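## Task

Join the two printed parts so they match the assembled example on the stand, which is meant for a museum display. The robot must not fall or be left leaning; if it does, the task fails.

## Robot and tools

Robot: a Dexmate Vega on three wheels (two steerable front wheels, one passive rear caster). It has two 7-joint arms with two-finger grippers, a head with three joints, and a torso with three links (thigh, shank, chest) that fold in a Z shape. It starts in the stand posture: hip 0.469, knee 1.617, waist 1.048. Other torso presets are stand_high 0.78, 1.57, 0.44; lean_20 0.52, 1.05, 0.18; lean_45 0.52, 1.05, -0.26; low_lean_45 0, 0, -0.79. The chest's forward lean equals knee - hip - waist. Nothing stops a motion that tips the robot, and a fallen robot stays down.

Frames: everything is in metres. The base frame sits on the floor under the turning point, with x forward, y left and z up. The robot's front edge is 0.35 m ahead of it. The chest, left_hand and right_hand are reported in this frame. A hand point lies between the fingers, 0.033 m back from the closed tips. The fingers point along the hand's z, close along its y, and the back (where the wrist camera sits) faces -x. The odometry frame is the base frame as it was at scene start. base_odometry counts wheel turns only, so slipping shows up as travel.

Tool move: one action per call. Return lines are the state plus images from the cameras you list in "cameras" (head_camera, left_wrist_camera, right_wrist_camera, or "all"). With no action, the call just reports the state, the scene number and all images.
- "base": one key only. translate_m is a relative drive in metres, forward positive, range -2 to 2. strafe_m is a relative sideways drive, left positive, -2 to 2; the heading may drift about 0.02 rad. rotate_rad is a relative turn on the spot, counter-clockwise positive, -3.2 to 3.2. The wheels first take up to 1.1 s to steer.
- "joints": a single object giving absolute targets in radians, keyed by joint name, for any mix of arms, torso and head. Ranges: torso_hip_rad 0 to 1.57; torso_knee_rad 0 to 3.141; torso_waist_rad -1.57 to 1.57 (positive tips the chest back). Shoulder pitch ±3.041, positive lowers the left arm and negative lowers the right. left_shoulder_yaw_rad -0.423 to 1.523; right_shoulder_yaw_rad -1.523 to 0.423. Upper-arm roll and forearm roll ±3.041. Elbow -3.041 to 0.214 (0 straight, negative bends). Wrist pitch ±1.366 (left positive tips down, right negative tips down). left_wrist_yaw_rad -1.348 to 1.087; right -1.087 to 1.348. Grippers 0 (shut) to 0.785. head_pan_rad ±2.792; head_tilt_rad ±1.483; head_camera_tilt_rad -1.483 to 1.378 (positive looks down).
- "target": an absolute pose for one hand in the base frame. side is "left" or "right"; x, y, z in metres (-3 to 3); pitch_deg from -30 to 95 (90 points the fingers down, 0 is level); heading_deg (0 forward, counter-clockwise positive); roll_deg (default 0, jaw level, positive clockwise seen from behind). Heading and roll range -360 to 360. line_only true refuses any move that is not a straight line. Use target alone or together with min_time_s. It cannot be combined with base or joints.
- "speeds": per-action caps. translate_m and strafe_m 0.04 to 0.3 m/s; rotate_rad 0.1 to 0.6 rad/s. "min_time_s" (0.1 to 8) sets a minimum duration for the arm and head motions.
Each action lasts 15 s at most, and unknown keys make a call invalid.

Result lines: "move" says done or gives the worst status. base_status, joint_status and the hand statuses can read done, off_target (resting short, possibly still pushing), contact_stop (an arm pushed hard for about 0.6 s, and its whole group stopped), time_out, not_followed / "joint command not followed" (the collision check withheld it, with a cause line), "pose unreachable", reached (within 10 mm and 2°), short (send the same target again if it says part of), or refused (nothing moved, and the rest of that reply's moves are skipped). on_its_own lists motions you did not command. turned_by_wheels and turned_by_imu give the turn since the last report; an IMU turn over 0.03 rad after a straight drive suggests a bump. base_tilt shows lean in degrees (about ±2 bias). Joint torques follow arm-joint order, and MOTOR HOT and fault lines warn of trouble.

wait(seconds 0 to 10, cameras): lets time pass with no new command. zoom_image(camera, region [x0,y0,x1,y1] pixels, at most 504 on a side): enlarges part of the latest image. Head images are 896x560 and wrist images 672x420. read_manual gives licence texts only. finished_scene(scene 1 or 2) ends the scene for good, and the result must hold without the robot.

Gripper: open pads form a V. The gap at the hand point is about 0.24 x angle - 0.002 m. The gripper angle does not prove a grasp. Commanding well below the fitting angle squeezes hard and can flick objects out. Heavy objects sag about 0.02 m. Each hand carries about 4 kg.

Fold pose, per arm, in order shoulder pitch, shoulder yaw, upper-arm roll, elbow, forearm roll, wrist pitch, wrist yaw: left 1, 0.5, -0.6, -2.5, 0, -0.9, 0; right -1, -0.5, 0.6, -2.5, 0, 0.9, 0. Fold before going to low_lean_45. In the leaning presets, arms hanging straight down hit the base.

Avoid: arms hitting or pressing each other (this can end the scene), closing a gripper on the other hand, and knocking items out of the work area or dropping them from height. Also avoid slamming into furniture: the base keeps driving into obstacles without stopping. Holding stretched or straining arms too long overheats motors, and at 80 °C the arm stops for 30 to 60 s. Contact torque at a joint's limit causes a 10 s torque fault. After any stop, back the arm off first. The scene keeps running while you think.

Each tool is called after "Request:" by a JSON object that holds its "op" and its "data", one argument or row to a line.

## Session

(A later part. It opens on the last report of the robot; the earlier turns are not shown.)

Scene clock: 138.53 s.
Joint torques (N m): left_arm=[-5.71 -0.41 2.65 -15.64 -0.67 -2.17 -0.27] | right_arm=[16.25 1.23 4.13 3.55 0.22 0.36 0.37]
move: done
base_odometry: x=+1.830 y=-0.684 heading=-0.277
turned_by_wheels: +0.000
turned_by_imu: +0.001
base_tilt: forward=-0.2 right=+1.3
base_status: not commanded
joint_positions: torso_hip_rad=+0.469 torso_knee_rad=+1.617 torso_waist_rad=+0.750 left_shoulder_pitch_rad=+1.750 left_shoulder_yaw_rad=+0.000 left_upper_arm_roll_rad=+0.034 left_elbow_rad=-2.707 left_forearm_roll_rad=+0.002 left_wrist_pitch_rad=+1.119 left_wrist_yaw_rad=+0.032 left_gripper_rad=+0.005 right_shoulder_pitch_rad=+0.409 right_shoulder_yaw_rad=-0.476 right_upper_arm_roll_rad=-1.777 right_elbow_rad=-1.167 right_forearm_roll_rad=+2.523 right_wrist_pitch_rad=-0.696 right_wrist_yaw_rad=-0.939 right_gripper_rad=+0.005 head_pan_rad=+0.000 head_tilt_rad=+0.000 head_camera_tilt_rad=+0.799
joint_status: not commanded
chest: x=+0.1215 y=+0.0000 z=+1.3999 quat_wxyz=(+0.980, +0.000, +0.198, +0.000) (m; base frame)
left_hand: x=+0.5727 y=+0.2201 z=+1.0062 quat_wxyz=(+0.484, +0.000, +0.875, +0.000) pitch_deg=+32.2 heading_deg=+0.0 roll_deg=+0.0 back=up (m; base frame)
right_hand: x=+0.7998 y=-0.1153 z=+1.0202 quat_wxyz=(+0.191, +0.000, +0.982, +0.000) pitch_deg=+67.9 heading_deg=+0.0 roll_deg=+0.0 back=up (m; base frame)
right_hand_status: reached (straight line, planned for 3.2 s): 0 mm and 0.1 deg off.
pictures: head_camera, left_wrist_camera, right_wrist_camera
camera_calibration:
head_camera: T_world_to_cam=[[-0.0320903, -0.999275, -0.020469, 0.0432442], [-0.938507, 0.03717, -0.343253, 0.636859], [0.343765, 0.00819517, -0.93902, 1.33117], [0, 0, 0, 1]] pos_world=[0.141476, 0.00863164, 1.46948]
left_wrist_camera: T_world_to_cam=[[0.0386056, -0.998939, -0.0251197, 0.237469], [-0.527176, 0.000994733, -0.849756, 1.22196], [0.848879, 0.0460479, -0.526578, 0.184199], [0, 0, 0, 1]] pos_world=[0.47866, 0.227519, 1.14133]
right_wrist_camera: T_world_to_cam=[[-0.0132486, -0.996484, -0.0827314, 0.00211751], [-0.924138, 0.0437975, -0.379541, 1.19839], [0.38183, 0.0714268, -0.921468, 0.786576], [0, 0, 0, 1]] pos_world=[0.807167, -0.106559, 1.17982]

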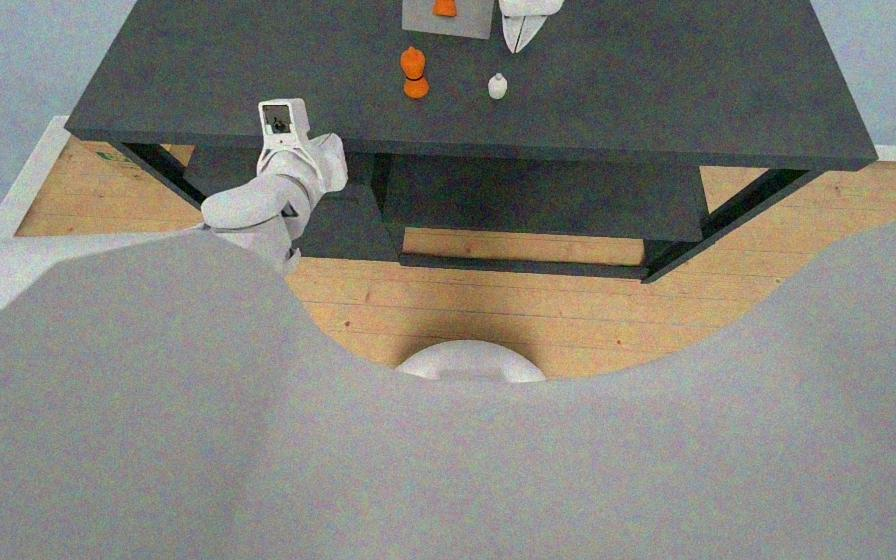

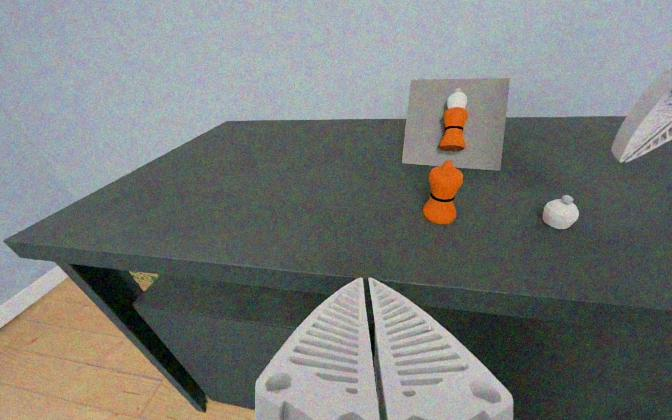

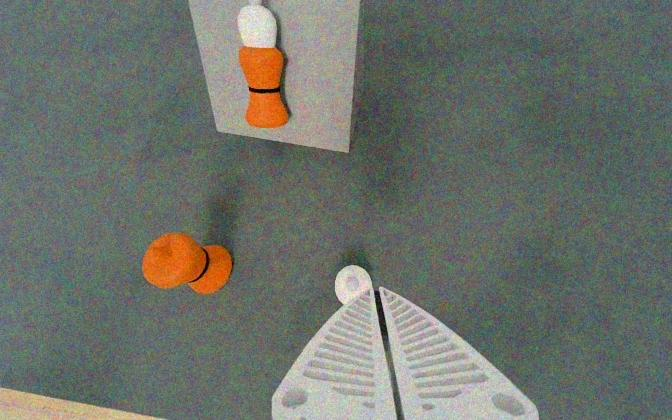

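Request:
{"op": "move", "data": {
  "joints": {"right_gripper_rad":0.35}
}}

Request:
{"op": "move", "data": {
  "target": {"side":"right","x":0.80,"y":-0.094,"z":0.985,"pitch_deg":68,"heading_deg":0,"line_only":true},
  "cameras": ["all"]
}}

Scene clock: 160.30 s.
Joint torques (N m): left_arm=[-6.91 -0.98 2.14 -14.49 -0.07 -3.45 0.39] | right_arm=[16.94 3.27 4.23 3.86 0.59 0.64 0.26]
move: done
base_odometry: x=+1.830 y=-0.684 heading=-0.277
turned_by_wheels: +0.000
turned_by_imu: +0.000
base_tilt: forward=-0.3 right=+1.3
base_status: not commanded
joint_positions: torso_hip_rad=+0.469 torso_knee_rad=+1.617 torso_waist_rad=+0.750 left_shoulder_pitch_rad=+1.750 left_shoulder_yaw_rad=+0.000 left_upper_arm_roll_rad=+0.034 left_elbow_rad=-2.707 left_forearm_roll_rad=+0.002 left_wrist_pitch_rad=+1.119 left_wrist_yaw_rad=+0.032 left_gripper_rad=+0.005 right_shoulder_pitch_rad=+0.409 right_shoulder_yaw_rad=-0.474 right_upper_arm_roll_rad=-1.777 right_elbow_rad=-1.162 right_forearm_roll_rad=+2.524 right_wrist_pitch_rad=-0.698 right_wrist_yaw_rad=-0.938 right_gripper_rad=+0.350 head_pan_rad=+0.000 head_tilt_rad=+0.000 head_camera_tilt_rad=+0.799
joint_status: all done
chest: x=+0.1215 y=+0.0000 z=+1.3999 quat_wxyz=(+0.980, +0.000, +0.198, +0.000) (m; base frame)
left_hand: x=+0.5727 y=+0.2201 z=+1.0062 quat_wxyz=(+0.484, +0.000, +0.875, +0.000) pitch_deg=+32.2 heading_deg=+0.0 roll_deg=+0.0 back=up (m; base frame)
right_hand: x=+0.8000 y=-0.1149 z=+1.0201 quat_wxyz=(+0.191, +0.000, +0.982, +0.000) pitch_deg=+68.0 heading_deg=+0.0 roll_deg=+0.0 back=up (m; base frame)
pictures: none

Scene clock: 161.90 s.
Joint torques (N m): left_arm=[-6.93 -0.74 1.67 -14.73 0.6 -3.14 0.72] | right_arm=[16.66 2.51 5.11 3.09 0.04 1.4 0.39]
move: done
base_odometry: x=+1.830 y=-0.684 heading=-0.277
turned_by_wheels: +0.000
turned_by_imu: +0.000
base_tilt: forward=-0.5 right=+1.1
base_status: not commanded
joint_positions: torso_hip_rad=+0.469 torso_knee_rad=+1.617 torso_waist_rad=+0.750 left_shoulder_pitch_rad=+1.750 left_shoulder_yaw_rad=+0.000 left_upper_arm_roll_rad=+0.034 left_elbow_rad=-2.707 left_forearm_roll_rad=+0.002 left_wrist_pitch_rad=+1.119 left_wrist_yaw_rad=+0.032 left_gripper_rad=+0.005 right_shoulder_pitch_rad=+0.355 right_shoulder_yaw_rad=-0.404 right_upper_arm_roll_rad=-1.790 right_elbow_rad=-1.103 right_forearm_roll_rad=+2.489 right_wrist_pitch_rad=-0.655 right_wrist_yaw_rad=-0.904 right_gripper_rad=+0.350 head_pan_rad=+0.000 head_tilt_rad=+0.000 head_camera_tilt_rad=+0.799
joint_status: not commanded
chest: x=+0.1215 y=+0.0000 z=+1.3999 quat_wxyz=(+0.980, +0.000, +0.198, +0.000) (m; base frame)
left_hand: x=+0.5727 y=+0.2201 z=+1.0062 quat_wxyz=(+0.484, +0.000, +0.875, +0.000) pitch_deg=+32.2 heading_deg=+0.0 roll_deg=+0.0 back=up (m; base frame)
right_hand: x=+0.8000 y=-0.0952 z=+0.9871 quat_wxyz=(+0.191, +0.000, +0.982, +0.000) pitch_deg=+68.0 heading_deg=+0.0 roll_deg=+0.0 back=up (m; base frame)
right_hand_status: reached (straight line, planned for 0.6 s): 2 mm and 0.0 deg off.
pictures: head_camera, left_wrist_camera, right_wrist_camera
camera_calibration:
head_camera: T_world_to_cam=[[-0.0320903, -0.999275, -0.020469, 0.0432442], [-0.938507, 0.03717, -0.343253, 0.636859], [0.343765, 0.00819517, -0.93902, 1.33117], [0, 0, 0, 1]] pos_world=[0.141476, 0.00863164, 1.46948]
left_wrist_camera: T_world_to_cam=[[0.0386056, -0.998939, -0.0251197, 0.237469], [-0.527176, 0.000994733, -0.849756, 1.22196], [0.848879, 0.0460479, -0.526578, 0.184199], [0, 0, 0, 1]] pos_world=[0.47866, 0.227519, 1.14133]
right_wrist_camera: T_world_to_cam=[[-0.0134051, -0.996454, -0.0830701, 0.0199319], [-0.92455, 0.0439928, -0.378512, 1.18449], [0.380824, 0.0717285, -0.921861, 0.755777], [0, 0, 0, 1]] pos_world=[0.807565, -0.0864583, 1.14672]

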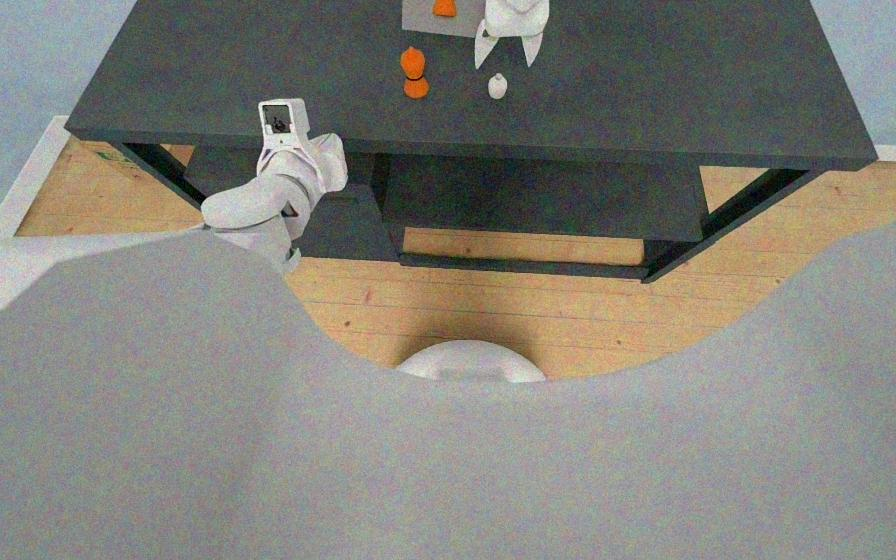

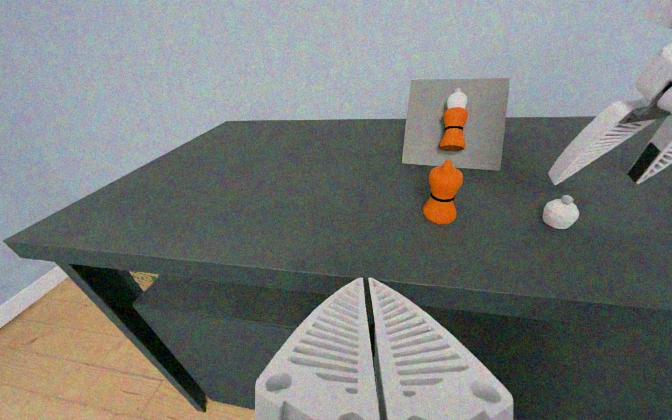

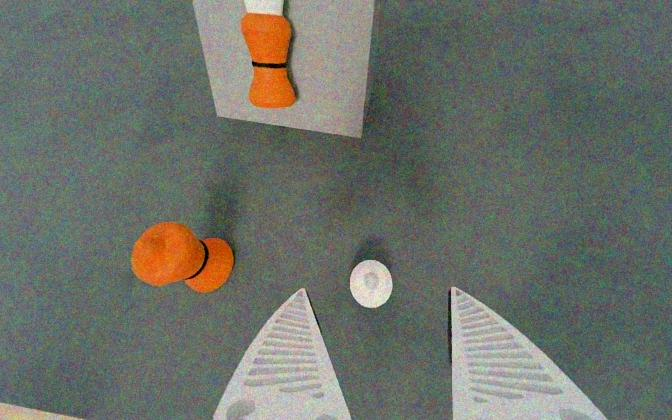

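Request:
{"op": "move", "data": {
  "target": {"side":"right","x":0.808,"y":-0.090,"z":0.95,"pitch_deg":68,"heading_deg":0,"line_only":true},
  "cameras": ["right_wrist_camera"]
}}

Request:
{"op": "move", "data": {
  "target": {"side":"right","x":0.815,"y":-0.090,"z":0.921,"pitch_deg":68,"heading_deg":0,"line_only":true},
  "cameras": ["all"]
}}

Scene clock: 175.40 s.
Joint torques (N m): left_arm=[-7.51 0.72 2.11 -14.89 0.58 -1.03 0.56] | right_arm=[15.8 2.77 3.89 3.26 -0.28 1.94 0.25]
move: done
base_odometry: x=+1.830 y=-0.684 heading=-0.277
turned_by_wheels: +0.000
turned_by_imu: +0.001
base_tilt: forward=-0.3 right=+1.1
base_status: not commanded
joint_positions: torso_hip_rad=+0.469 torso_knee_rad=+1.617 torso_waist_rad=+0.750 left_shoulder_pitch_rad=+1.750 left_shoulder_yaw_rad=+0.000 left_upper_arm_roll_rad=+0.034 left_elbow_rad=-2.707 left_forearm_roll_rad=+0.002 left_wrist_pitch_rad=+1.119 left_wrist_yaw_rad=+0.032 left_gripper_rad=+0.005 right_shoulder_pitch_rad=+0.299 right_shoulder_yaw_rad=-0.321 right_upper_arm_roll_rad=-1.813 right_elbow_rad=-0.963 right_forearm_roll_rad=+2.429 right_wrist_pitch_rad=-0.658 right_wrist_yaw_rad=-0.815 right_gripper_rad=+0.350 head_pan_rad=+0.000 head_tilt_rad=+0.000 head_camera_tilt_rad=+0.799
joint_status: not commanded
chest: x=+0.1215 y=+0.0000 z=+1.3999 quat_wxyz=(+0.980, +0.000, +0.198, +0.000) (m; base frame)
left_hand: x=+0.5727 y=+0.2201 z=+1.0062 quat_wxyz=(+0.484, +0.000, +0.875, +0.000) pitch_deg=+32.2 heading_deg=+0.0 roll_deg=+0.0 back=up (m; base frame)
right_hand: x=+0.8077 y=-0.0900 z=+0.9513 quat_wxyz=(+0.191, +0.000, +0.982, +0.000) pitch_deg=+68.0 heading_deg=+0.1 roll_deg=+0.1 back=up (m; base frame)
right_hand_status: reached (straight line, planned for 0.8 s): 1 mm and 0.0 deg off.
pictures: right_wrist_camera
camera_calibration:
right_wrist_camera: T_world_to_cam=[[-0.0135392, -0.996437, -0.083245, 0.0224484], [-0.9245, 0.0441919, -0.378611, 1.17791], [0.38094, 0.0718339, -0.921805, 0.719327], [0, 0, 0, 1]] pos_world=[0.815265, -0.0813579, 1.11092]

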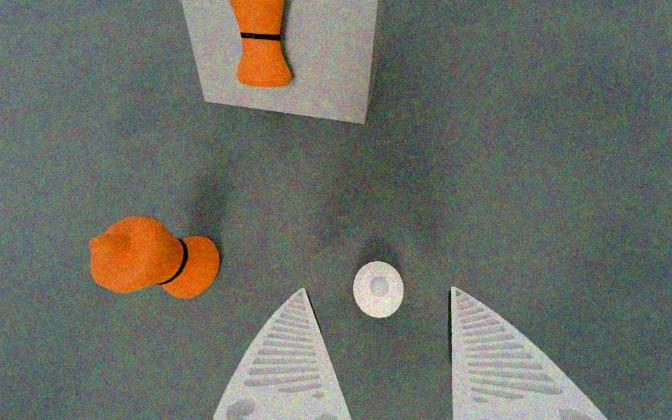

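Scene clock: 177.50 s.
Joint torques (N m): left_arm=[-6.89 1.45 1.64 -13.75 -0.19 -3.09 0.44] | right_arm=[18.16 0.79 3.55 3.12 -0.21 0.02 0.29]
move: done
base_odometry: x=+1.830 y=-0.684 heading=-0.277
turned_by_wheels: +0.000
turned_by_imu: +0.000
base_tilt: forward=-0.3 right=+1.2
base_status: not commanded
joint_positions: torso_hip_rad=+0.469 torso_knee_rad=+1.617 torso_waist_rad=+0.750 left_shoulder_pitch_rad=+1.750 left_shoulder_yaw_rad=+0.000 left_upper_arm_roll_rad=+0.034 left_elbow_rad=-2.707 left_forearm_roll_rad=+0.002 left_wrist_pitch_rad=+1.119 left_wrist_yaw_rad=+0.032 left_gripper_rad=+0.005 right_shoulder_pitch_rad=+0.252 right_shoulder_yaw_rad=-0.236 right_upper_arm_roll_rad=-1.838 right_elbow_rad=-0.801 right_forearm_roll_rad=+2.374 right_wrist_pitch_rad=-0.678 right_wrist_yaw_rad=-0.716 right_gripper_rad=+0.350 head_pan_rad=+0.000 head_tilt_rad=+0.000 head_camera_tilt_rad=+0.799
joint_status: not commanded
chest: x=+0.1215 y=+0.0000 z=+1.3999 quat_wxyz=(+0.980, +0.000, +0.198, +0.000) (m; base frame)
left_hand: x=+0.5727 y=+0.2201 z=+1.0062 quat_wxyz=(+0.484, +0.000, +0.875, +0.000) pitch_deg=+32.2 heading_deg=+0.0 roll_deg=+0.0 back=up (m; base frame)
right_hand: x=+0.8148 y=-0.0898 z=+0.9219 quat_wxyz=(+0.191, +0.000, +0.982, +0.000) pitch_deg=+68.0 heading_deg=+0.1 roll_deg=+0.1 back=up (m; base frame)
right_hand_status: reached (straight line, planned for 0.9 s): 1 mm and 0.0 deg off.
pictures: head_camera, left_wrist_camera, right_wrist_camera
camera_calibration:
head_camera: T_world_to_cam=[[-0.0320903, -0.999275, -0.020469, 0.0432442], [-0.938507, 0.03717, -0.343253, 0.636859], [0.343765, 0.00819517, -0.93902, 1.33117], [0, 0, 0, 1]] pos_world=[0.141476, 0.00863164, 1.46948]
left_wrist_camera: T_world_to_cam=[[0.0386056, -0.998939, -0.0251197, 0.237469], [-0.527176, 0.000994733, -0.849756, 1.22196], [0.848879, 0.0460479, -0.526578, 0.184199], [0, 0, 0, 1]] pos_world=[0.47866, 0.227519, 1.14133]
right_wrist_camera: T_world_to_cam=[[-0.0135392, -0.996437, -0.083245, 0.0202964], [-0.9245, 0.0441919, -0.378611, 1.17334], [0.38094, 0.0718339, -0.921805, 0.689507], [0, 0, 0, 1]] pos_world=[0.822365, -0.0811579, 1.08152]

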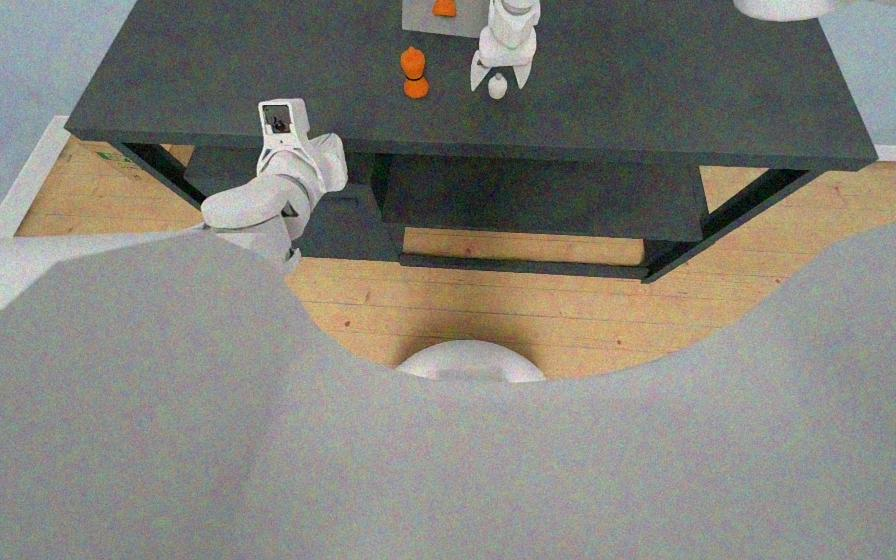

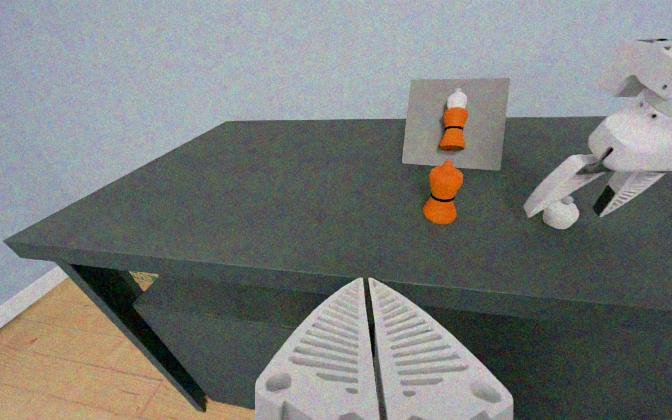

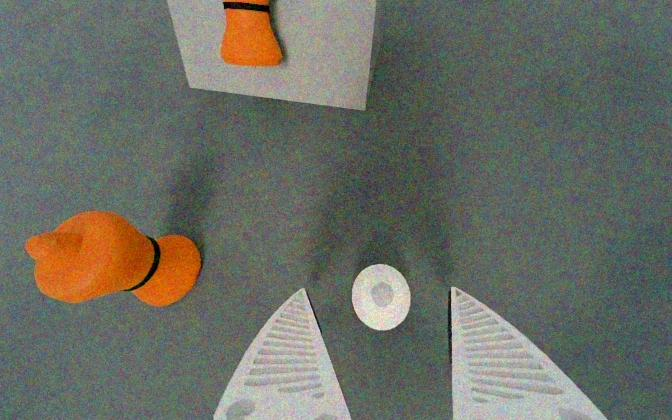

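Request:
{"op": "move", "data": {
  "joints": {"right_gripper_rad":0.09},
  "cameras": ["all"]
}}

Request:
{"op": "zoom_image", "data": {
  "camera": "left_wrist_camera",
  "region": [400, 80, 672, 250]
}}

Scene clock: 185.63 s.
Joint torques (N m): left_arm=[-8.42 0.65 2.28 -13.72 0.38 -1.62 0.81] | right_arm=[17.74 3.33 2.58 2.06 -0.15 0.7 0.22]
move: done
base_odometry: x=+1.830 y=-0.684 heading=-0.277
turned_by_wheels: +0.000
turned_by_imu: +0.000
base_tilt: forward=-0.2 right=+1.2
base_status: not commanded
joint_positions: torso_hip_rad=+0.469 torso_knee_rad=+1.617 torso_waist_rad=+0.750 left_shoulder_pitch_rad=+1.750 left_shoulder_yaw_rad=+0.000 left_upper_arm_roll_rad=+0.034 left_elbow_rad=-2.707 left_forearm_roll_rad=+0.002 left_wrist_pitch_rad=+1.119 left_wrist_yaw_rad=+0.032 left_gripper_rad=+0.005 right_shoulder_pitch_rad=+0.251 right_shoulder_yaw_rad=-0.233 right_upper_arm_roll_rad=-1.838 right_elbow_rad=-0.796 right_forearm_roll_rad=+2.372 right_wrist_pitch_rad=-0.679 right_wrist_yaw_rad=-0.713 right_gripper_rad=+0.090 head_pan_rad=+0.000 head_tilt_rad=+0.000 head_camera_tilt_rad=+0.799
joint_status: all done
chest: x=+0.1215 y=+0.0000 z=+1.3999 quat_wxyz=(+0.980, +0.000, +0.198, +0.000) (m; base frame)
left_hand: x=+0.5727 y=+0.2201 z=+1.0062 quat_wxyz=(+0.484, +0.000, +0.875, +0.000) pitch_deg=+32.2 heading_deg=+0.0 roll_deg=+0.0 back=up (m; base frame)
right_hand: x=+0.8150 y=-0.0899 z=+0.9211 quat_wxyz=(+0.191, +0.000, +0.982, +0.000) pitch_deg=+68.0 heading_deg=+0.0 roll_deg=+0.0 back=up (m; base frame)
pictures: head_camera, left_wrist_camera, right_wrist_camera
camera_calibration:
head_camera: T_world_to_cam=[[-0.0320903, -0.999275, -0.020469, 0.0432442], [-0.938507, 0.03717, -0.343253, 0.636859], [0.343765, 0.00819517, -0.93902, 1.33117], [0, 0, 0, 1]] pos_world=[0.141476, 0.00863164, 1.46948]
left_wrist_camera: T_world_to_cam=[[0.0386056, -0.998939, -0.0251197, 0.237469], [-0.527176, 0.000994733, -0.849756, 1.22196], [0.848879, 0.0460479, -0.526578, 0.184199], [0, 0, 0, 1]] pos_world=[0.47866, 0.227519, 1.14133]
right_wrist_camera: T_world_to_cam=[[-0.0134474, -0.996442, -0.0832065, 0.0201136], [-0.924501, 0.0440927, -0.37862, 1.17313], [0.380941, 0.0718331, -0.921805, 0.68873], [0, 0, 0, 1]] pos_world=[0.822465, -0.0811581, 1.08072]

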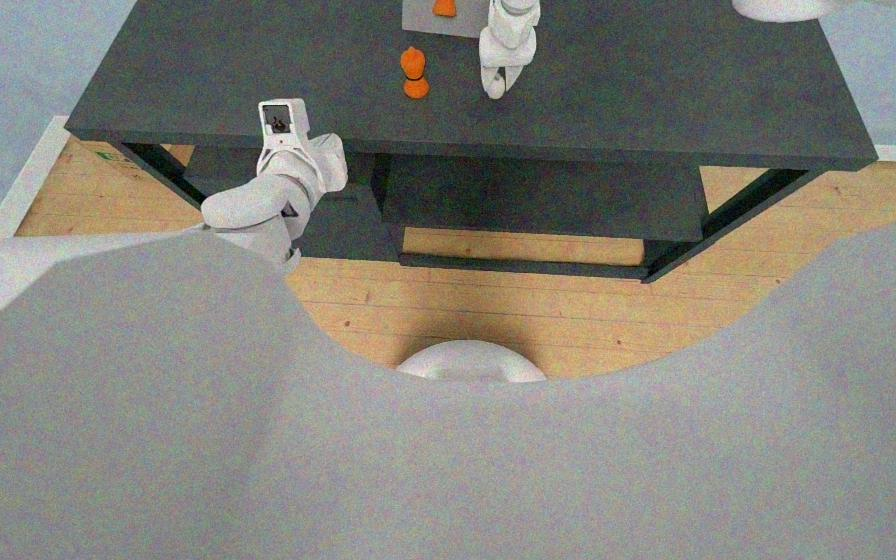

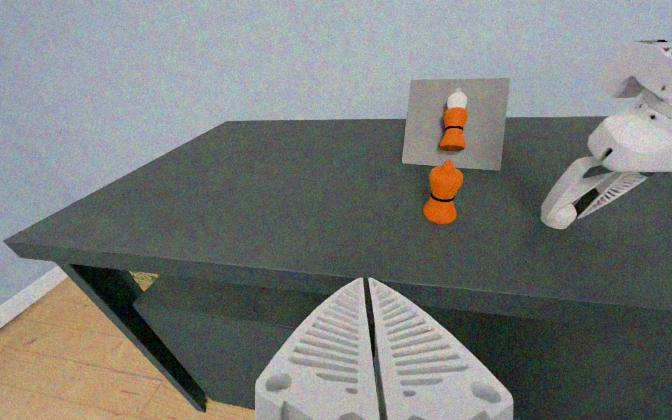

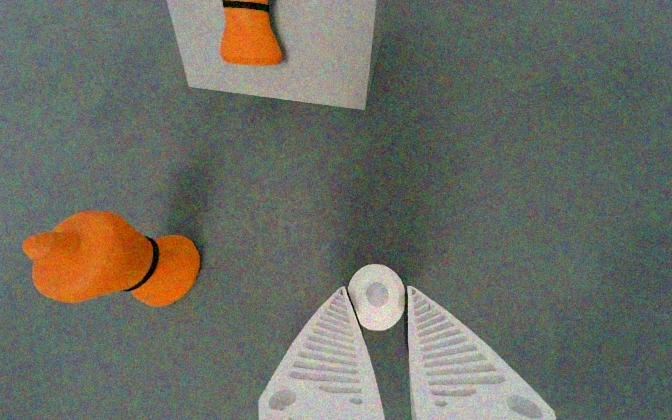

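Scaled by 1.853 from the camera's 672x420 image, which has a finer 960x600 frame.

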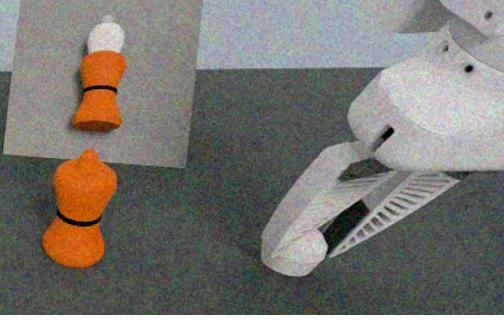

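Request:
{"op": "move", "data": {
  "joints": {"right_gripper_rad":0.28}
}}

Request:
{"op": "move", "data": {
  "target": {"side":"right","x":0.831,"y":-0.091,"z":0.917,"pitch_deg":68,"heading_deg":0,"line_only":true},
  "cameras": ["right_wrist_camera"]
}}

Scene clock: 193.07 s.
Joint torques (N m): left_arm=[-3.57 -1.1 1.18 -14.52 0.4 -2.13 0.57] | right_arm=[15.95 1.51 2.88 3.66 0.14 1.39 0.29]
move: done
base_odometry: x=+1.830 y=-0.684 heading=-0.277
turned_by_wheels: +0.000
turned_by_imu: +0.000
base_tilt: forward=-0.3 right=+1.1
base_status: not commanded
joint_positions: torso_hip_rad=+0.469 torso_knee_rad=+1.617 torso_waist_rad=+0.750 left_shoulder_pitch_rad=+1.750 left_shoulder_yaw_rad=+0.000 left_upper_arm_roll_rad=+0.034 left_elbow_rad=-2.707 left_forearm_roll_rad=+0.002 left_wrist_pitch_rad=+1.119 left_wrist_yaw_rad=+0.032 left_gripper_rad=+0.005 right_shoulder_pitch_rad=+0.251 right_shoulder_yaw_rad=-0.233 right_upper_arm_roll_rad=-1.838 right_elbow_rad=-0.796 right_forearm_roll_rad=+2.372 right_wrist_pitch_rad=-0.679 right_wrist_yaw_rad=-0.713 right_gripper_rad=+0.280 head_pan_rad=+0.000 head_tilt_rad=+0.000 head_camera_tilt_rad=+0.799
joint_status: all done
chest: x=+0.1215 y=+0.0000 z=+1.3999 quat_wxyz=(+0.980, +0.000, +0.198, +0.000) (m; base frame)
left_hand: x=+0.5727 y=+0.2201 z=+1.0062 quat_wxyz=(+0.484, +0.000, +0.875, +0.000) pitch_deg=+32.2 heading_deg=+0.0 roll_deg=+0.0 back=up (m; base frame)
right_hand: x=+0.8150 y=-0.0899 z=+0.9211 quat_wxyz=(+0.191, +0.000, +0.982, +0.000) pitch_deg=+68.0 heading_deg=+0.0 roll_deg=+0.0 back=up (m; base frame)
pictures: none

Scene clock: 193.37 s.
Joint torques (N m): left_arm=[-7.72 0 2.66 -13.99 0 -3.39 0.4] | right_arm=[17.4 2.57 2.53 3 0.37 1.78 0.43]
move: refused
base_odometry: x=+1.830 y=-0.684 heading=-0.277
turned_by_wheels: +0.000
turned_by_imu: +0.000
base_tilt: forward=-0.3 right=+1.1
base_status: not commanded
joint_positions: torso_hip_rad=+0.469 torso_knee_rad=+1.617 torso_waist_rad=+0.750 left_shoulder_pitch_rad=+1.750 left_shoulder_yaw_rad=+0.000 left_upper_arm_roll_rad=+0.034 left_elbow_rad=-2.707 left_forearm_roll_rad=+0.002 left_wrist_pitch_rad=+1.119 left_wrist_yaw_rad=+0.032 left_gripper_rad=+0.005 right_shoulder_pitch_rad=+0.251 right_shoulder_yaw_rad=-0.233 right_upper_arm_roll_rad=-1.838 right_elbow_rad=-0.796 right_forearm_roll_rad=+2.372 right_wrist_pitch_rad=-0.679 right_wrist_yaw_rad=-0.713 right_gripper_rad=+0.280 head_pan_rad=+0.000 head_tilt_rad=+0.000 head_camera_tilt_rad=+0.799
joint_status: not commanded
chest: x=+0.1215 y=+0.0000 z=+1.3999 quat_wxyz=(+0.980, +0.000, +0.198, +0.000) (m; base frame)
left_hand: x=+0.5727 y=+0.2201 z=+1.0062 quat_wxyz=(+0.484, +0.000, +0.875, +0.000) pitch_deg=+32.2 heading_deg=+0.0 roll_deg=+0.0 back=up (m; base frame)
right_hand: x=+0.8150 y=-0.0899 z=+0.9211 quat_wxyz=(+0.191, +0.000, +0.982, +0.000) pitch_deg=+68.0 heading_deg=+0.0 roll_deg=+0.0 back=up (m; base frame)
right_hand_status: refused: you asked line_only, and the move would not run on a straight line (no straight line was possible) but on a checked arc of 6.2 s: over the whole arc the hand travels 0.33 m to end 0.02 m from its start, up to 0.15 m off the straight line; right_forearm_roll_rad turns most, 1.87 rad; on the way or at its end the hand turns up to 15 deg from its attitude at the start. Nothing moved.
pictures: right_wrist_camera
camera_calibration:
right_wrist_camera: T_world_to_cam=[[-0.0134474, -0.996442, -0.0832065, 0.0201136], [-0.924501, 0.0440927, -0.37862, 1.17313], [0.380941, 0.0718331, -0.921805, 0.68873], [0, 0, 0, 1]] pos_world=[0.822465, -0.0811581, 1.08072]

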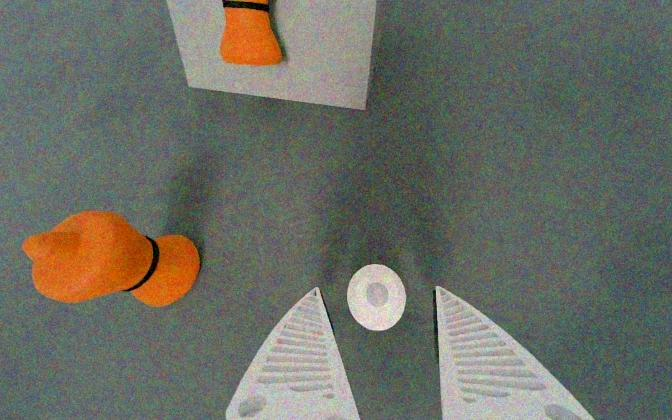

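Request:
{"op": "move", "data": {
  "target": {"side":"right","x":0.80,"y":-0.090,"z":0.985,"pitch_deg":68,"heading_deg":0,"line_only":true}
}}

Request:
{"op": "move", "data": {
  "base": {"translate_m":0.06},
  "speeds": {"translate_m":0.06}
}}

Request:
{"op": "move", "data": {
  "target": {"side":"right","x":0.767,"y":-0.092,"z":0.955,"pitch_deg":70,"heading_deg":0,"line_only":true},
  "cameras": ["right_wrist_camera","head_camera"]
}}

Scene clock: 205.63 s.
Joint torques (N m): left_arm=[-9 -1.51 4.69 -13.01 0.55 -3.04 0.41] | right_arm=[27.83 -0.52 13.42 -0.7 0.35 2.18 -0.35]
move: done
base_odometry: x=+1.830 y=-0.684 heading=-0.277
turned_by_wheels: +0.000
turned_by_imu: +0.001
base_tilt: forward=-0.2 right=+1.3
base_status: not commanded
joint_positions: torso_hip_rad=+0.469 torso_knee_rad=+1.617 torso_waist_rad=+0.750 left_shoulder_pitch_rad=+1.750 left_shoulder_yaw_rad=+0.000 left_upper_arm_roll_rad=+0.034 left_elbow_rad=-2.707 left_forearm_roll_rad=+0.002 left_wrist_pitch_rad=+1.119 left_wrist_yaw_rad=+0.032 left_gripper_rad=+0.005 right_shoulder_pitch_rad=+0.344 right_shoulder_yaw_rad=-0.387 right_upper_arm_roll_rad=-1.783 right_elbow_rad=-1.087 right_forearm_roll_rad=+2.483 right_wrist_pitch_rad=-0.653 right_wrist_yaw_rad=-0.906 right_gripper_rad=+0.280 head_pan_rad=+0.000 head_tilt_rad=+0.000 head_camera_tilt_rad=+0.799
joint_status: not commanded
chest: x=+0.1215 y=+0.0000 z=+1.3999 quat_wxyz=(+0.980, +0.000, +0.198, +0.000) (m; base frame)
left_hand: x=+0.5727 y=+0.2201 z=+1.0062 quat_wxyz=(+0.484, +0.000, +0.875, +0.000) pitch_deg=+32.2 heading_deg=+0.0 roll_deg=+0.0 back=up (m; base frame)
right_hand: x=+0.8000 y=-0.0902 z=+0.9833 quat_wxyz=(+0.190, +0.000, +0.982, +0.000) pitch_deg=+68.0 heading_deg=-0.1 roll_deg=-0.1 back=up (m; base frame)
right_hand_status: reached (straight line, planned for 1.3 s): 2 mm and 0.1 deg off.
pictures: none

Scene clock: 207.77 s.
Joint torques (N m): left_arm=[-6.84 1.5 2.25 -13.22 0.96 -1.89 0.27] | right_arm=[27.13 0.5 13.63 -0.03 0.43 1.38 -0.05]
move: done
base_odometry: x=+1.888 y=-0.701 heading=-0.277
turned_by_wheels: +0.000
turned_by_imu: +0.002
base_tilt: forward=-0.3 right=+1.2
base_status: done
joint_positions: torso_hip_rad=+0.469 torso_knee_rad=+1.617 torso_waist_rad=+0.750 left_shoulder_pitch_rad=+1.750 left_shoulder_yaw_rad=+0.000 left_upper_arm_roll_rad=+0.034 left_elbow_rad=-2.707 left_forearm_roll_rad=+0.002 left_wrist_pitch_rad=+1.119 left_wrist_yaw_rad=+0.032 left_gripper_rad=+0.005 right_shoulder_pitch_rad=+0.345 right_shoulder_yaw_rad=-0.390 right_upper_arm_roll_rad=-1.783 right_elbow_rad=-1.091 right_forearm_roll_rad=+2.485 right_wrist_pitch_rad=-0.652 right_wrist_yaw_rad=-0.909 right_gripper_rad=+0.280 head_pan_rad=+0.000 head_tilt_rad=+0.000 head_camera_tilt_rad=+0.799
joint_status: not commanded
chest: x=+0.1217 y=+0.0000 z=+1.3998 quat_wxyz=(+0.980, +0.000, +0.198, +0.000) (m; base frame)
left_hand: x=+0.5728 y=+0.2201 z=+1.0061 quat_wxyz=(+0.483, +0.000, +0.875, +0.000) pitch_deg=+32.2 heading_deg=+0.0 roll_deg=+0.0 back=up (m; base frame)
right_hand: x=+0.7998 y=-0.0902 z=+0.9842 quat_wxyz=(+0.190, +0.000, +0.982, +0.000) pitch_deg=+68.1 heading_deg=-0.1 roll_deg=-0.1 back=up (m; base frame)
pictures: none

Scene clock: 209.77 s.
Joint torques (N m): left_arm=[-7.52 -0.25 3.05 -16.01 0.59 -3.36 0] | right_arm=[16.69 0.55 3.38 -2.08 0.12 1.76 -0.11]
move: done
base_odometry: x=+1.888 y=-0.701 heading=-0.277
turned_by_wheels: +0.000
turned_by_imu: +0.000
base_tilt: forward=-0.1 right=+1.2
base_status: not commanded
joint_positions: torso_hip_rad=+0.469 torso_knee_rad=+1.617 torso_waist_rad=+0.750 left_shoulder_pitch_rad=+1.750 left_shoulder_yaw_rad=+0.000 left_upper_arm_roll_rad=+0.034 left_elbow_rad=-2.707 left_forearm_roll_rad=+0.002 left_wrist_pitch_rad=+1.119 left_wrist_yaw_rad=+0.032 left_gripper_rad=+0.005 right_shoulder_pitch_rad=+0.308 right_shoulder_yaw_rad=-0.458 right_upper_arm_roll_rad=-1.792 right_elbow_rad=-1.231 right_forearm_roll_rad=+2.494 right_wrist_pitch_rad=-0.582 right_wrist_yaw_rad=-0.947 right_gripper_rad=+0.280 head_pan_rad=+0.000 head_tilt_rad=+0.000 head_camera_tilt_rad=+0.799
joint_status: not commanded
chest: x=+0.1217 y=+0.0000 z=+1.3998 quat_wxyz=(+0.980, +0.000, +0.198, +0.000) (m; base frame)
left_hand: x=+0.5728 y=+0.2201 z=+1.0061 quat_wxyz=(+0.483, +0.000, +0.875, +0.000) pitch_deg=+32.2 heading_deg=+0.0 roll_deg=+0.0 back=up (m; base frame)
right_hand: x=+0.7682 y=-0.0919 z=+0.9561 quat_wxyz=(+0.174, +0.000, +0.985, +0.000) pitch_deg=+69.9 heading_deg=+0.0 roll_deg=+0.0 back=up (m; base frame)
right_hand_status: reached (straight line, planned for 0.8 s): 2 mm and 0.1 deg off.
pictures: head_camera, right_wrist_camera
camera_calibration:
head_camera: T_world_to_cam=[[-0.0320968, -0.999275, -0.0204621, 0.0432413], [-0.938583, 0.0371719, -0.343044, 0.63675], [0.343556, 0.00819473, -0.939096, 1.33124], [0, 0, 0, 1]] pos_world=[0.141676, 0.00863163, 1.46948]
right_wrist_camera: T_world_to_cam=[[-0.0162094, -0.996461, -0.0824797, 0.0217894], [-0.936688, 0.0439914, -0.347389, 1.12276], [0.349788, 0.0716268, -0.934087, 0.774556], [0, 0, 0, 1]] pos_world=[0.781099, -0.0831585, 1.11533]

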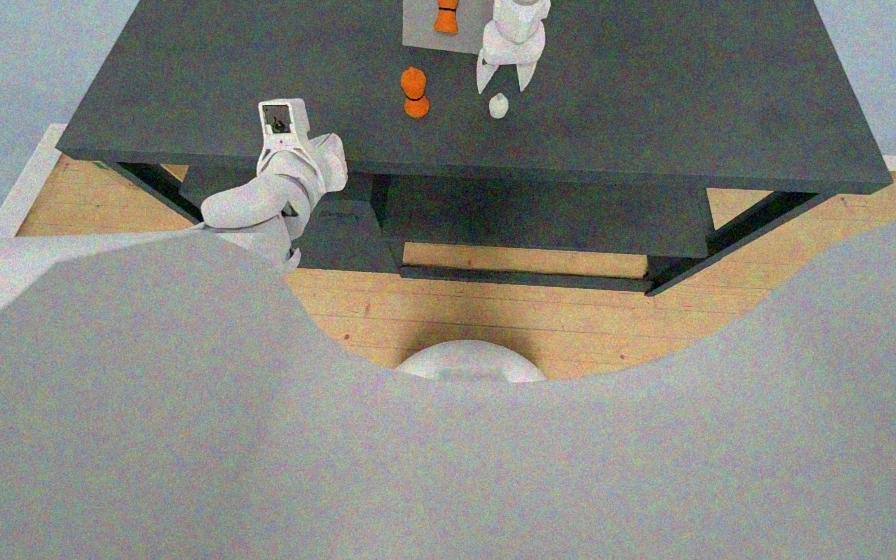

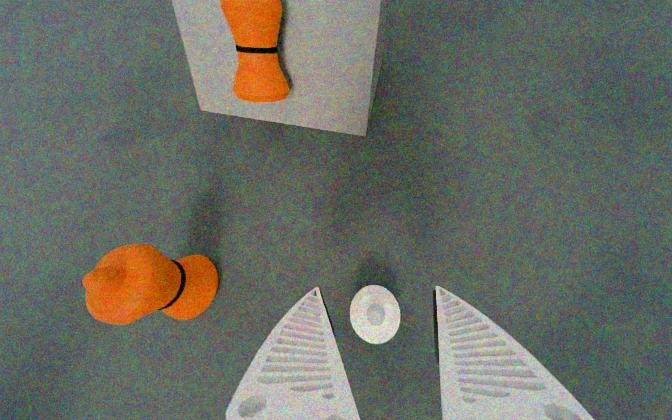

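Request:
{"op": "move", "data": {
  "target": {"side":"right","x":0.766,"y":-0.090,"z":0.917,"pitch_deg":70,"heading_deg":0,"line_only":true}
}}

Request:
{"op": "move", "data": {
  "joints": {"right_gripper_rad":0.1},
  "cameras": ["right_wrist_camera","left_wrist_camera"]
}}

Request:
{"op": "zoom_image", "data": {
  "camera": "left_wrist_camera",
  "region": [400, 80, 672, 280]
}}

Scene clock: 217.30 s.
Joint torques (N m): left_arm=[-6.92 0.24 1.2 -13.71 0.86 -1.59 0.1] | right_arm=[15.33 3.23 6.12 0.87 0.18 1.55 0.29]
move: done
base_odometry: x=+1.888 y=-0.701 heading=-0.277
turned_by_wheels: +0.000
turned_by_imu: +0.001
base_tilt: forward=-0.3 right=+1.1
base_status: not commanded
joint_positions: torso_hip_rad=+0.469 torso_knee_rad=+1.617 torso_waist_rad=+0.750 left_shoulder_pitch_rad=+1.750 left_shoulder_yaw_rad=+0.000 left_upper_arm_roll_rad=+0.034 left_elbow_rad=-2.707 left_forearm_roll_rad=+0.002 left_wrist_pitch_rad=+1.119 left_wrist_yaw_rad=+0.032 left_gripper_rad=+0.005 right_shoulder_pitch_rad=+0.254 right_shoulder_yaw_rad=-0.424 right_upper_arm_roll_rad=-1.813 right_elbow_rad=-1.179 right_forearm_roll_rad=+2.443 right_wrist_pitch_rad=-0.555 right_wrist_yaw_rad=-0.890 right_gripper_rad=+0.280 head_pan_rad=+0.000 head_tilt_rad=+0.000 head_camera_tilt_rad=+0.799
joint_status: not commanded
chest: x=+0.1217 y=+0.0000 z=+1.3998 quat_wxyz=(+0.980, +0.000, +0.198, +0.000) (m; base frame)
left_hand: x=+0.5728 y=+0.2201 z=+1.0061 quat_wxyz=(+0.483, +0.000, +0.875, +0.000) pitch_deg=+32.2 heading_deg=+0.0 roll_deg=+0.0 back=up (m; base frame)
right_hand: x=+0.7661 y=-0.0900 z=+0.9200 quat_wxyz=(+0.174, +0.000, +0.985, +0.000) pitch_deg=+70.0 heading_deg=+0.0 roll_deg=+0.0 back=up (m; base frame)
right_hand_status: reached (straight line, planned for 0.5 s): 3 mm and 0.0 deg off.
pictures: none

Scene clock: 217.97 s.
Joint torques (N m): left_arm=[-7.89 -1.26 2.24 -14.23 0.64 -1.79 0.06] | right_arm=[14.43 1.08 2.86 1.65 0.37 2 0.66]
move: done
base_odometry: x=+1.888 y=-0.701 heading=-0.277
turned_by_wheels: +0.000
turned_by_imu: +0.000
base_tilt: forward=-0.4 right=+1.3
base_status: not commanded
joint_positions: torso_hip_rad=+0.469 torso_knee_rad=+1.617 torso_waist_rad=+0.750 left_shoulder_pitch_rad=+1.750 left_shoulder_yaw_rad=+0.000 left_upper_arm_roll_rad=+0.034 left_elbow_rad=-2.707 left_forearm_roll_rad=+0.002 left_wrist_pitch_rad=+1.119 left_wrist_yaw_rad=+0.032 left_gripper_rad=+0.005 right_shoulder_pitch_rad=+0.251 right_shoulder_yaw_rad=-0.422 right_upper_arm_roll_rad=-1.814 right_elbow_rad=-1.175 right_forearm_roll_rad=+2.440 right_wrist_pitch_rad=-0.553 right_wrist_yaw_rad=-0.887 right_gripper_rad=+0.100 head_pan_rad=+0.000 head_tilt_rad=+0.000 head_camera_tilt_rad=+0.799
joint_status: all done
chest: x=+0.1216 y=+0.0000 z=+1.3998 quat_wxyz=(+0.980, +0.000, +0.198, +0.000) (m; base frame)
left_hand: x=+0.5728 y=+0.2201 z=+1.0061 quat_wxyz=(+0.484, +0.000, +0.875, +0.000) pitch_deg=+32.2 heading_deg=+0.0 roll_deg=+0.0 back=up (m; base frame)
right_hand: x=+0.7661 y=-0.0899 z=+0.9179 quat_wxyz=(+0.174, +0.000, +0.985, +0.000) pitch_deg=+70.0 heading_deg=+0.1 roll_deg=+0.1 back=up (m; base frame)
pictures: left_wrist_camera, right_wrist_camera
camera_calibration:
left_wrist_camera: T_world_to_cam=[[0.0386015, -0.998939, -0.0251238, 0.237472], [-0.527365, 0.00099014, -0.849638, 1.22198], [0.848761, 0.0460468, -0.526767, 0.184387], [0, 0, 0, 1]] pos_world=[0.47876, 0.227519, 1.14133]
right_wrist_camera: T_world_to_cam=[[-0.0163255, -0.996441, -0.0826932, 0.02093], [-0.937053, 0.0440991, -0.346392, 1.10678], [0.348806, 0.0718329, -0.934438, 0.740685], [0, 0, 0, 1]] pos_world=[0.779097, -0.081158, 1.07724]

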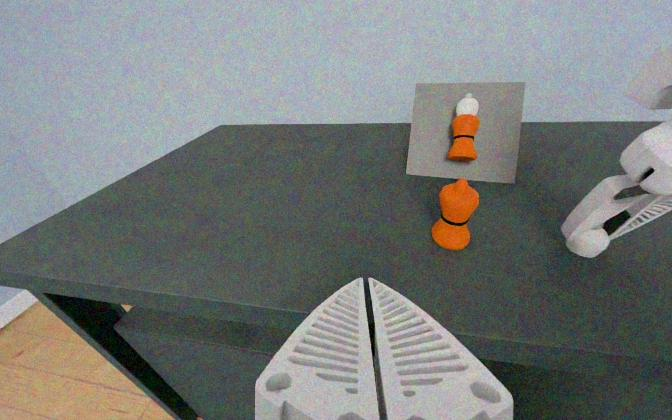

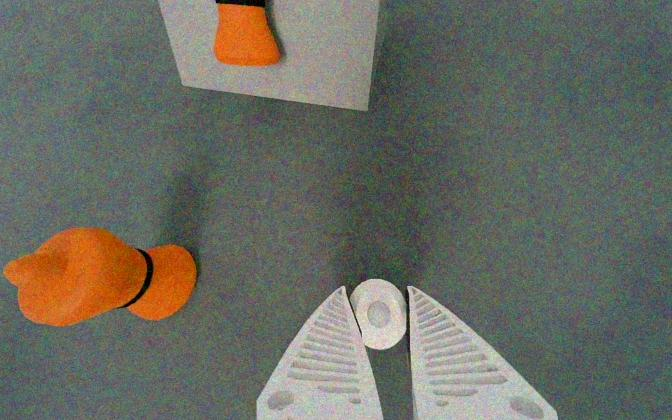

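Scaled by 1.853 from the camera's 672x420 image, which has a finer 960x600 frame.

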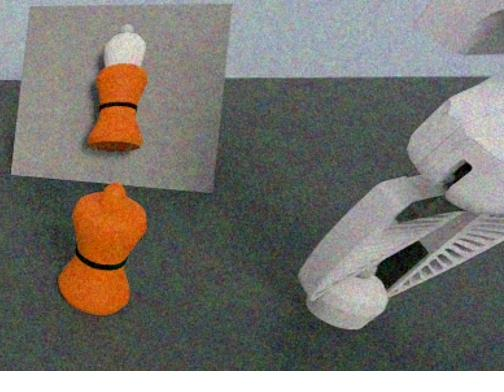

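Request:
{"op": "move", "data": {
  "joints": {"right_gripper_rad":0.24}
}}

Request:
{"op": "move", "data": {
  "target": {"side":"right","x":0.769,"y":-0.090,"z":0.909,"pitch_deg":70,"heading_deg":0,"line_only":true},
  "cameras": ["right_wrist_camera"]
}}

Request:
{"op": "move", "data": {
  "joints": {"right_gripper_rad":0.08},
  "cameras": ["right_wrist_camera","left_wrist_camera"]
}}

Request:
{"op": "zoom_image", "data": {
  "camera": "left_wrist_camera",
  "region": [400, 80, 672, 280]
}}

Scene clock: 228.10 s.
Joint torques (N m): left_arm=[-5.67 1.96 1.78 -12.39 0.27 -2.87 0.77] | right_arm=[16.61 -0.03 4.17 1.31 -0.02 1.39 0.32]
move: done
base_odometry: x=+1.888 y=-0.701 heading=-0.277
turned_by_wheels: +0.000
turned_by_imu: +0.000
base_tilt: forward=+0.0 right=+1.3
base_status: not commanded
joint_positions: torso_hip_rad=+0.469 torso_knee_rad=+1.617 torso_waist_rad=+0.750 left_shoulder_pitch_rad=+1.750 left_shoulder_yaw_rad=+0.000 left_upper_arm_roll_rad=+0.034 left_elbow_rad=-2.707 left_forearm_roll_rad=+0.002 left_wrist_pitch_rad=+1.119 left_wrist_yaw_rad=+0.032 left_gripper_rad=+0.005 right_shoulder_pitch_rad=+0.250 right_shoulder_yaw_rad=-0.421 right_upper_arm_roll_rad=-1.814 right_elbow_rad=-1.174 right_forearm_roll_rad=+2.439 right_wrist_pitch_rad=-0.552 right_wrist_yaw_rad=-0.886 right_gripper_rad=+0.240 head_pan_rad=+0.000 head_tilt_rad=+0.000 head_camera_tilt_rad=+0.799
joint_status: all done
chest: x=+0.1215 y=+0.0000 z=+1.3999 quat_wxyz=(+0.980, +0.000, +0.198, +0.000) (m; base frame)
left_hand: x=+0.5727 y=+0.2201 z=+1.0062 quat_wxyz=(+0.484, +0.000, +0.875, +0.000) pitch_deg=+32.2 heading_deg=+0.0 roll_deg=+0.0 back=up (m; base frame)
right_hand: x=+0.7659 y=-0.0899 z=+0.9173 quat_wxyz=(+0.174, +0.000, +0.985, +0.000) pitch_deg=+70.0 heading_deg=+0.0 roll_deg=+0.0 back=up (m; base frame)
pictures: none

Scene clock: 229.37 s.
Joint torques (N m): left_arm=[-4.95 -1.84 1.99 -14.25 -0.28 -1.77 -0.09] | right_arm=[15.55 3.05 3.56 1.11 0.2 0.02 0.65]
move: done
base_odometry: x=+1.888 y=-0.701 heading=-0.277
turned_by_wheels: +0.000
turned_by_imu: +0.000
base_tilt: forward=-0.2 right=+1.3
base_status: not commanded
joint_positions: torso_hip_rad=+0.469 torso_knee_rad=+1.617 torso_waist_rad=+0.750 left_shoulder_pitch_rad=+1.750 left_shoulder_yaw_rad=+0.000 left_upper_arm_roll_rad=+0.034 left_elbow_rad=-2.707 left_forearm_roll_rad=+0.002 left_wrist_pitch_rad=+1.119 left_wrist_yaw_rad=+0.032 left_gripper_rad=+0.005 right_shoulder_pitch_rad=+0.239 right_shoulder_yaw_rad=-0.401 right_upper_arm_roll_rad=-1.819 right_elbow_rad=-1.136 right_forearm_roll_rad=+2.427 right_wrist_pitch_rad=-0.559 right_wrist_yaw_rad=-0.863 right_gripper_rad=+0.240 head_pan_rad=+0.000 head_tilt_rad=+0.000 head_camera_tilt_rad=+0.799
joint_status: not commanded
chest: x=+0.1215 y=+0.0000 z=+1.3999 quat_wxyz=(+0.980, +0.000, +0.198, +0.000) (m; base frame)
left_hand: x=+0.5727 y=+0.2201 z=+1.0062 quat_wxyz=(+0.484, +0.000, +0.875, +0.000) pitch_deg=+32.2 heading_deg=+0.0 roll_deg=+0.0 back=up (m; base frame)
right_hand: x=+0.7687 y=-0.0899 z=+0.9100 quat_wxyz=(+0.174, +0.000, +0.985, +0.000) pitch_deg=+70.0 heading_deg=+0.0 roll_deg=+0.0 back=up (m; base frame)
right_hand_status: reached (straight line, planned for 0.4 s): 1 mm and 0.0 deg off.
pictures: right_wrist_camera
camera_calibration:
right_wrist_camera: T_world_to_cam=[[-0.0163709, -0.996449, -0.0825917, 0.0202387], [-0.937129, 0.0440905, -0.346188, 1.10638], [0.3486, 0.0717316, -0.934523, 0.732512], [0, 0, 0, 1]] pos_world=[0.781797, -0.0811582, 1.06924]

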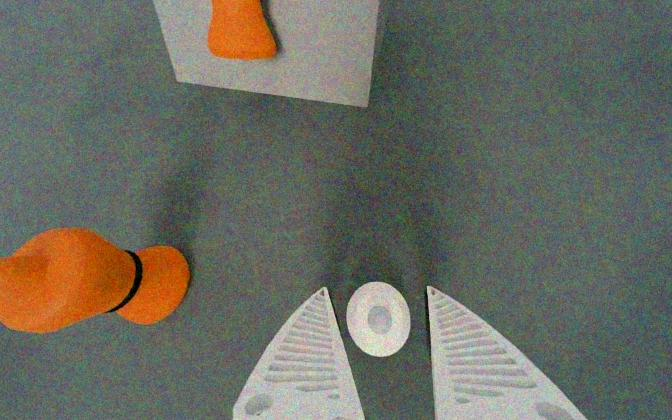

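Scene clock: 230.00 s.
Joint torques (N m): left_arm=[-7.49 -1.99 2.06 -13.86 0.32 -2.1 1.14] | right_arm=[15.14 0.93 5.44 1.89 0.13 1.08 0.46]
move: done
base_odometry: x=+1.888 y=-0.701 heading=-0.277
turned_by_wheels: +0.000
turned_by_imu: +0.000
base_tilt: forward=-0.3 right=+1.2
base_status: not commanded
joint_positions: torso_hip_rad=+0.469 torso_knee_rad=+1.617 torso_waist_rad=+0.750 left_shoulder_pitch_rad=+1.750 left_shoulder_yaw_rad=+0.000 left_upper_arm_roll_rad=+0.034 left_elbow_rad=-2.707 left_forearm_roll_rad=+0.002 left_wrist_pitch_rad=+1.119 left_wrist_yaw_rad=+0.032 left_gripper_rad=+0.005 right_shoulder_pitch_rad=+0.238 right_shoulder_yaw_rad=-0.399 right_upper_arm_roll_rad=-1.820 right_elbow_rad=-1.132 right_forearm_roll_rad=+2.426 right_wrist_pitch_rad=-0.560 right_wrist_yaw_rad=-0.861 right_gripper_rad=+0.080 head_pan_rad=+0.000 head_tilt_rad=+0.000 head_camera_tilt_rad=+0.799
joint_status: all done
chest: x=+0.1215 y=+0.0000 z=+1.3999 quat_wxyz=(+0.980, +0.000, +0.198, +0.000) (m; base frame)
left_hand: x=+0.5727 y=+0.2201 z=+1.0062 quat_wxyz=(+0.484, +0.000, +0.875, +0.000) pitch_deg=+32.2 heading_deg=+0.0 roll_deg=+0.0 back=up (m; base frame)
right_hand: x=+0.7689 y=-0.0899 z=+0.9093 quat_wxyz=(+0.174, +0.000, +0.985, +0.000) pitch_deg=+70.0 heading_deg=+0.0 roll_deg=+0.0 back=up (m; base frame)
pictures: left_wrist_camera, right_wrist_camera
camera_calibration:
left_wrist_camera: T_world_to_cam=[[0.0386056, -0.998939, -0.0251197, 0.237465], [-0.527176, 0.000994733, -0.849756, 1.22202], [0.848879, 0.0460479, -0.526578, 0.184115], [0, 0, 0, 1]] pos_world=[0.47876, 0.227519, 1.14133]
right_wrist_camera: T_world_to_cam=[[-0.0163793, -0.996449, -0.0825949, 0.0201941], [-0.937128, 0.0440994, -0.346187, 1.10632], [0.3486, 0.0717317, -0.934523, 0.731788], [0, 0, 0, 1]] pos_world=[0.781997, -0.0811582, 1.06854]

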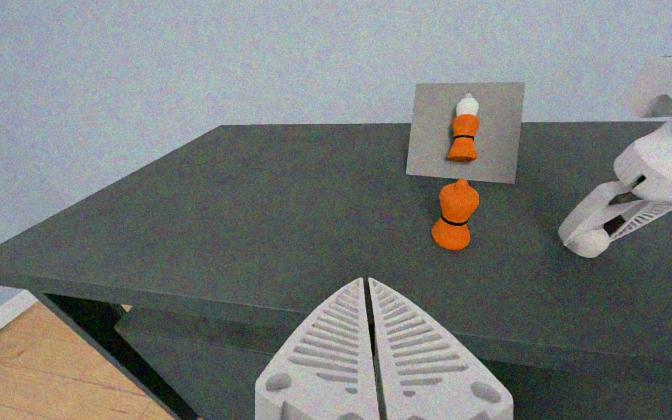

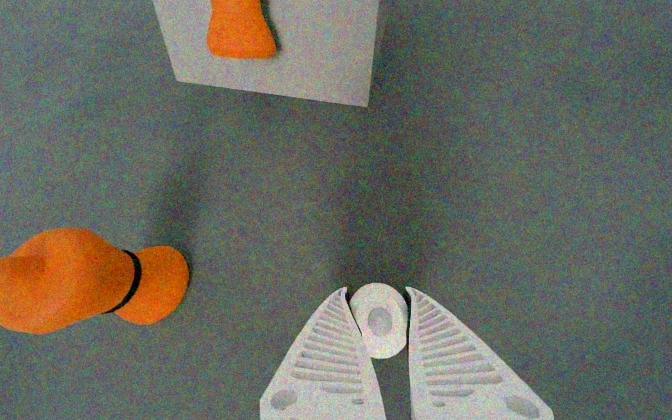

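Scaled by 1.853 from the camera's 672x420 image, which has a finer 960x600 frame.

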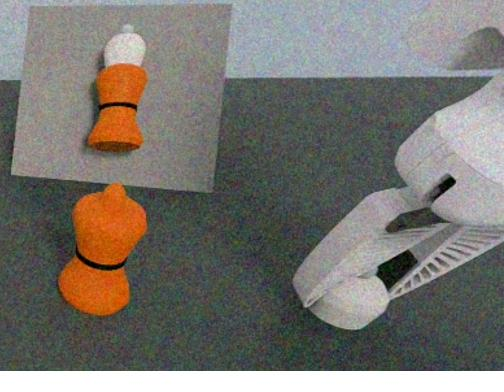

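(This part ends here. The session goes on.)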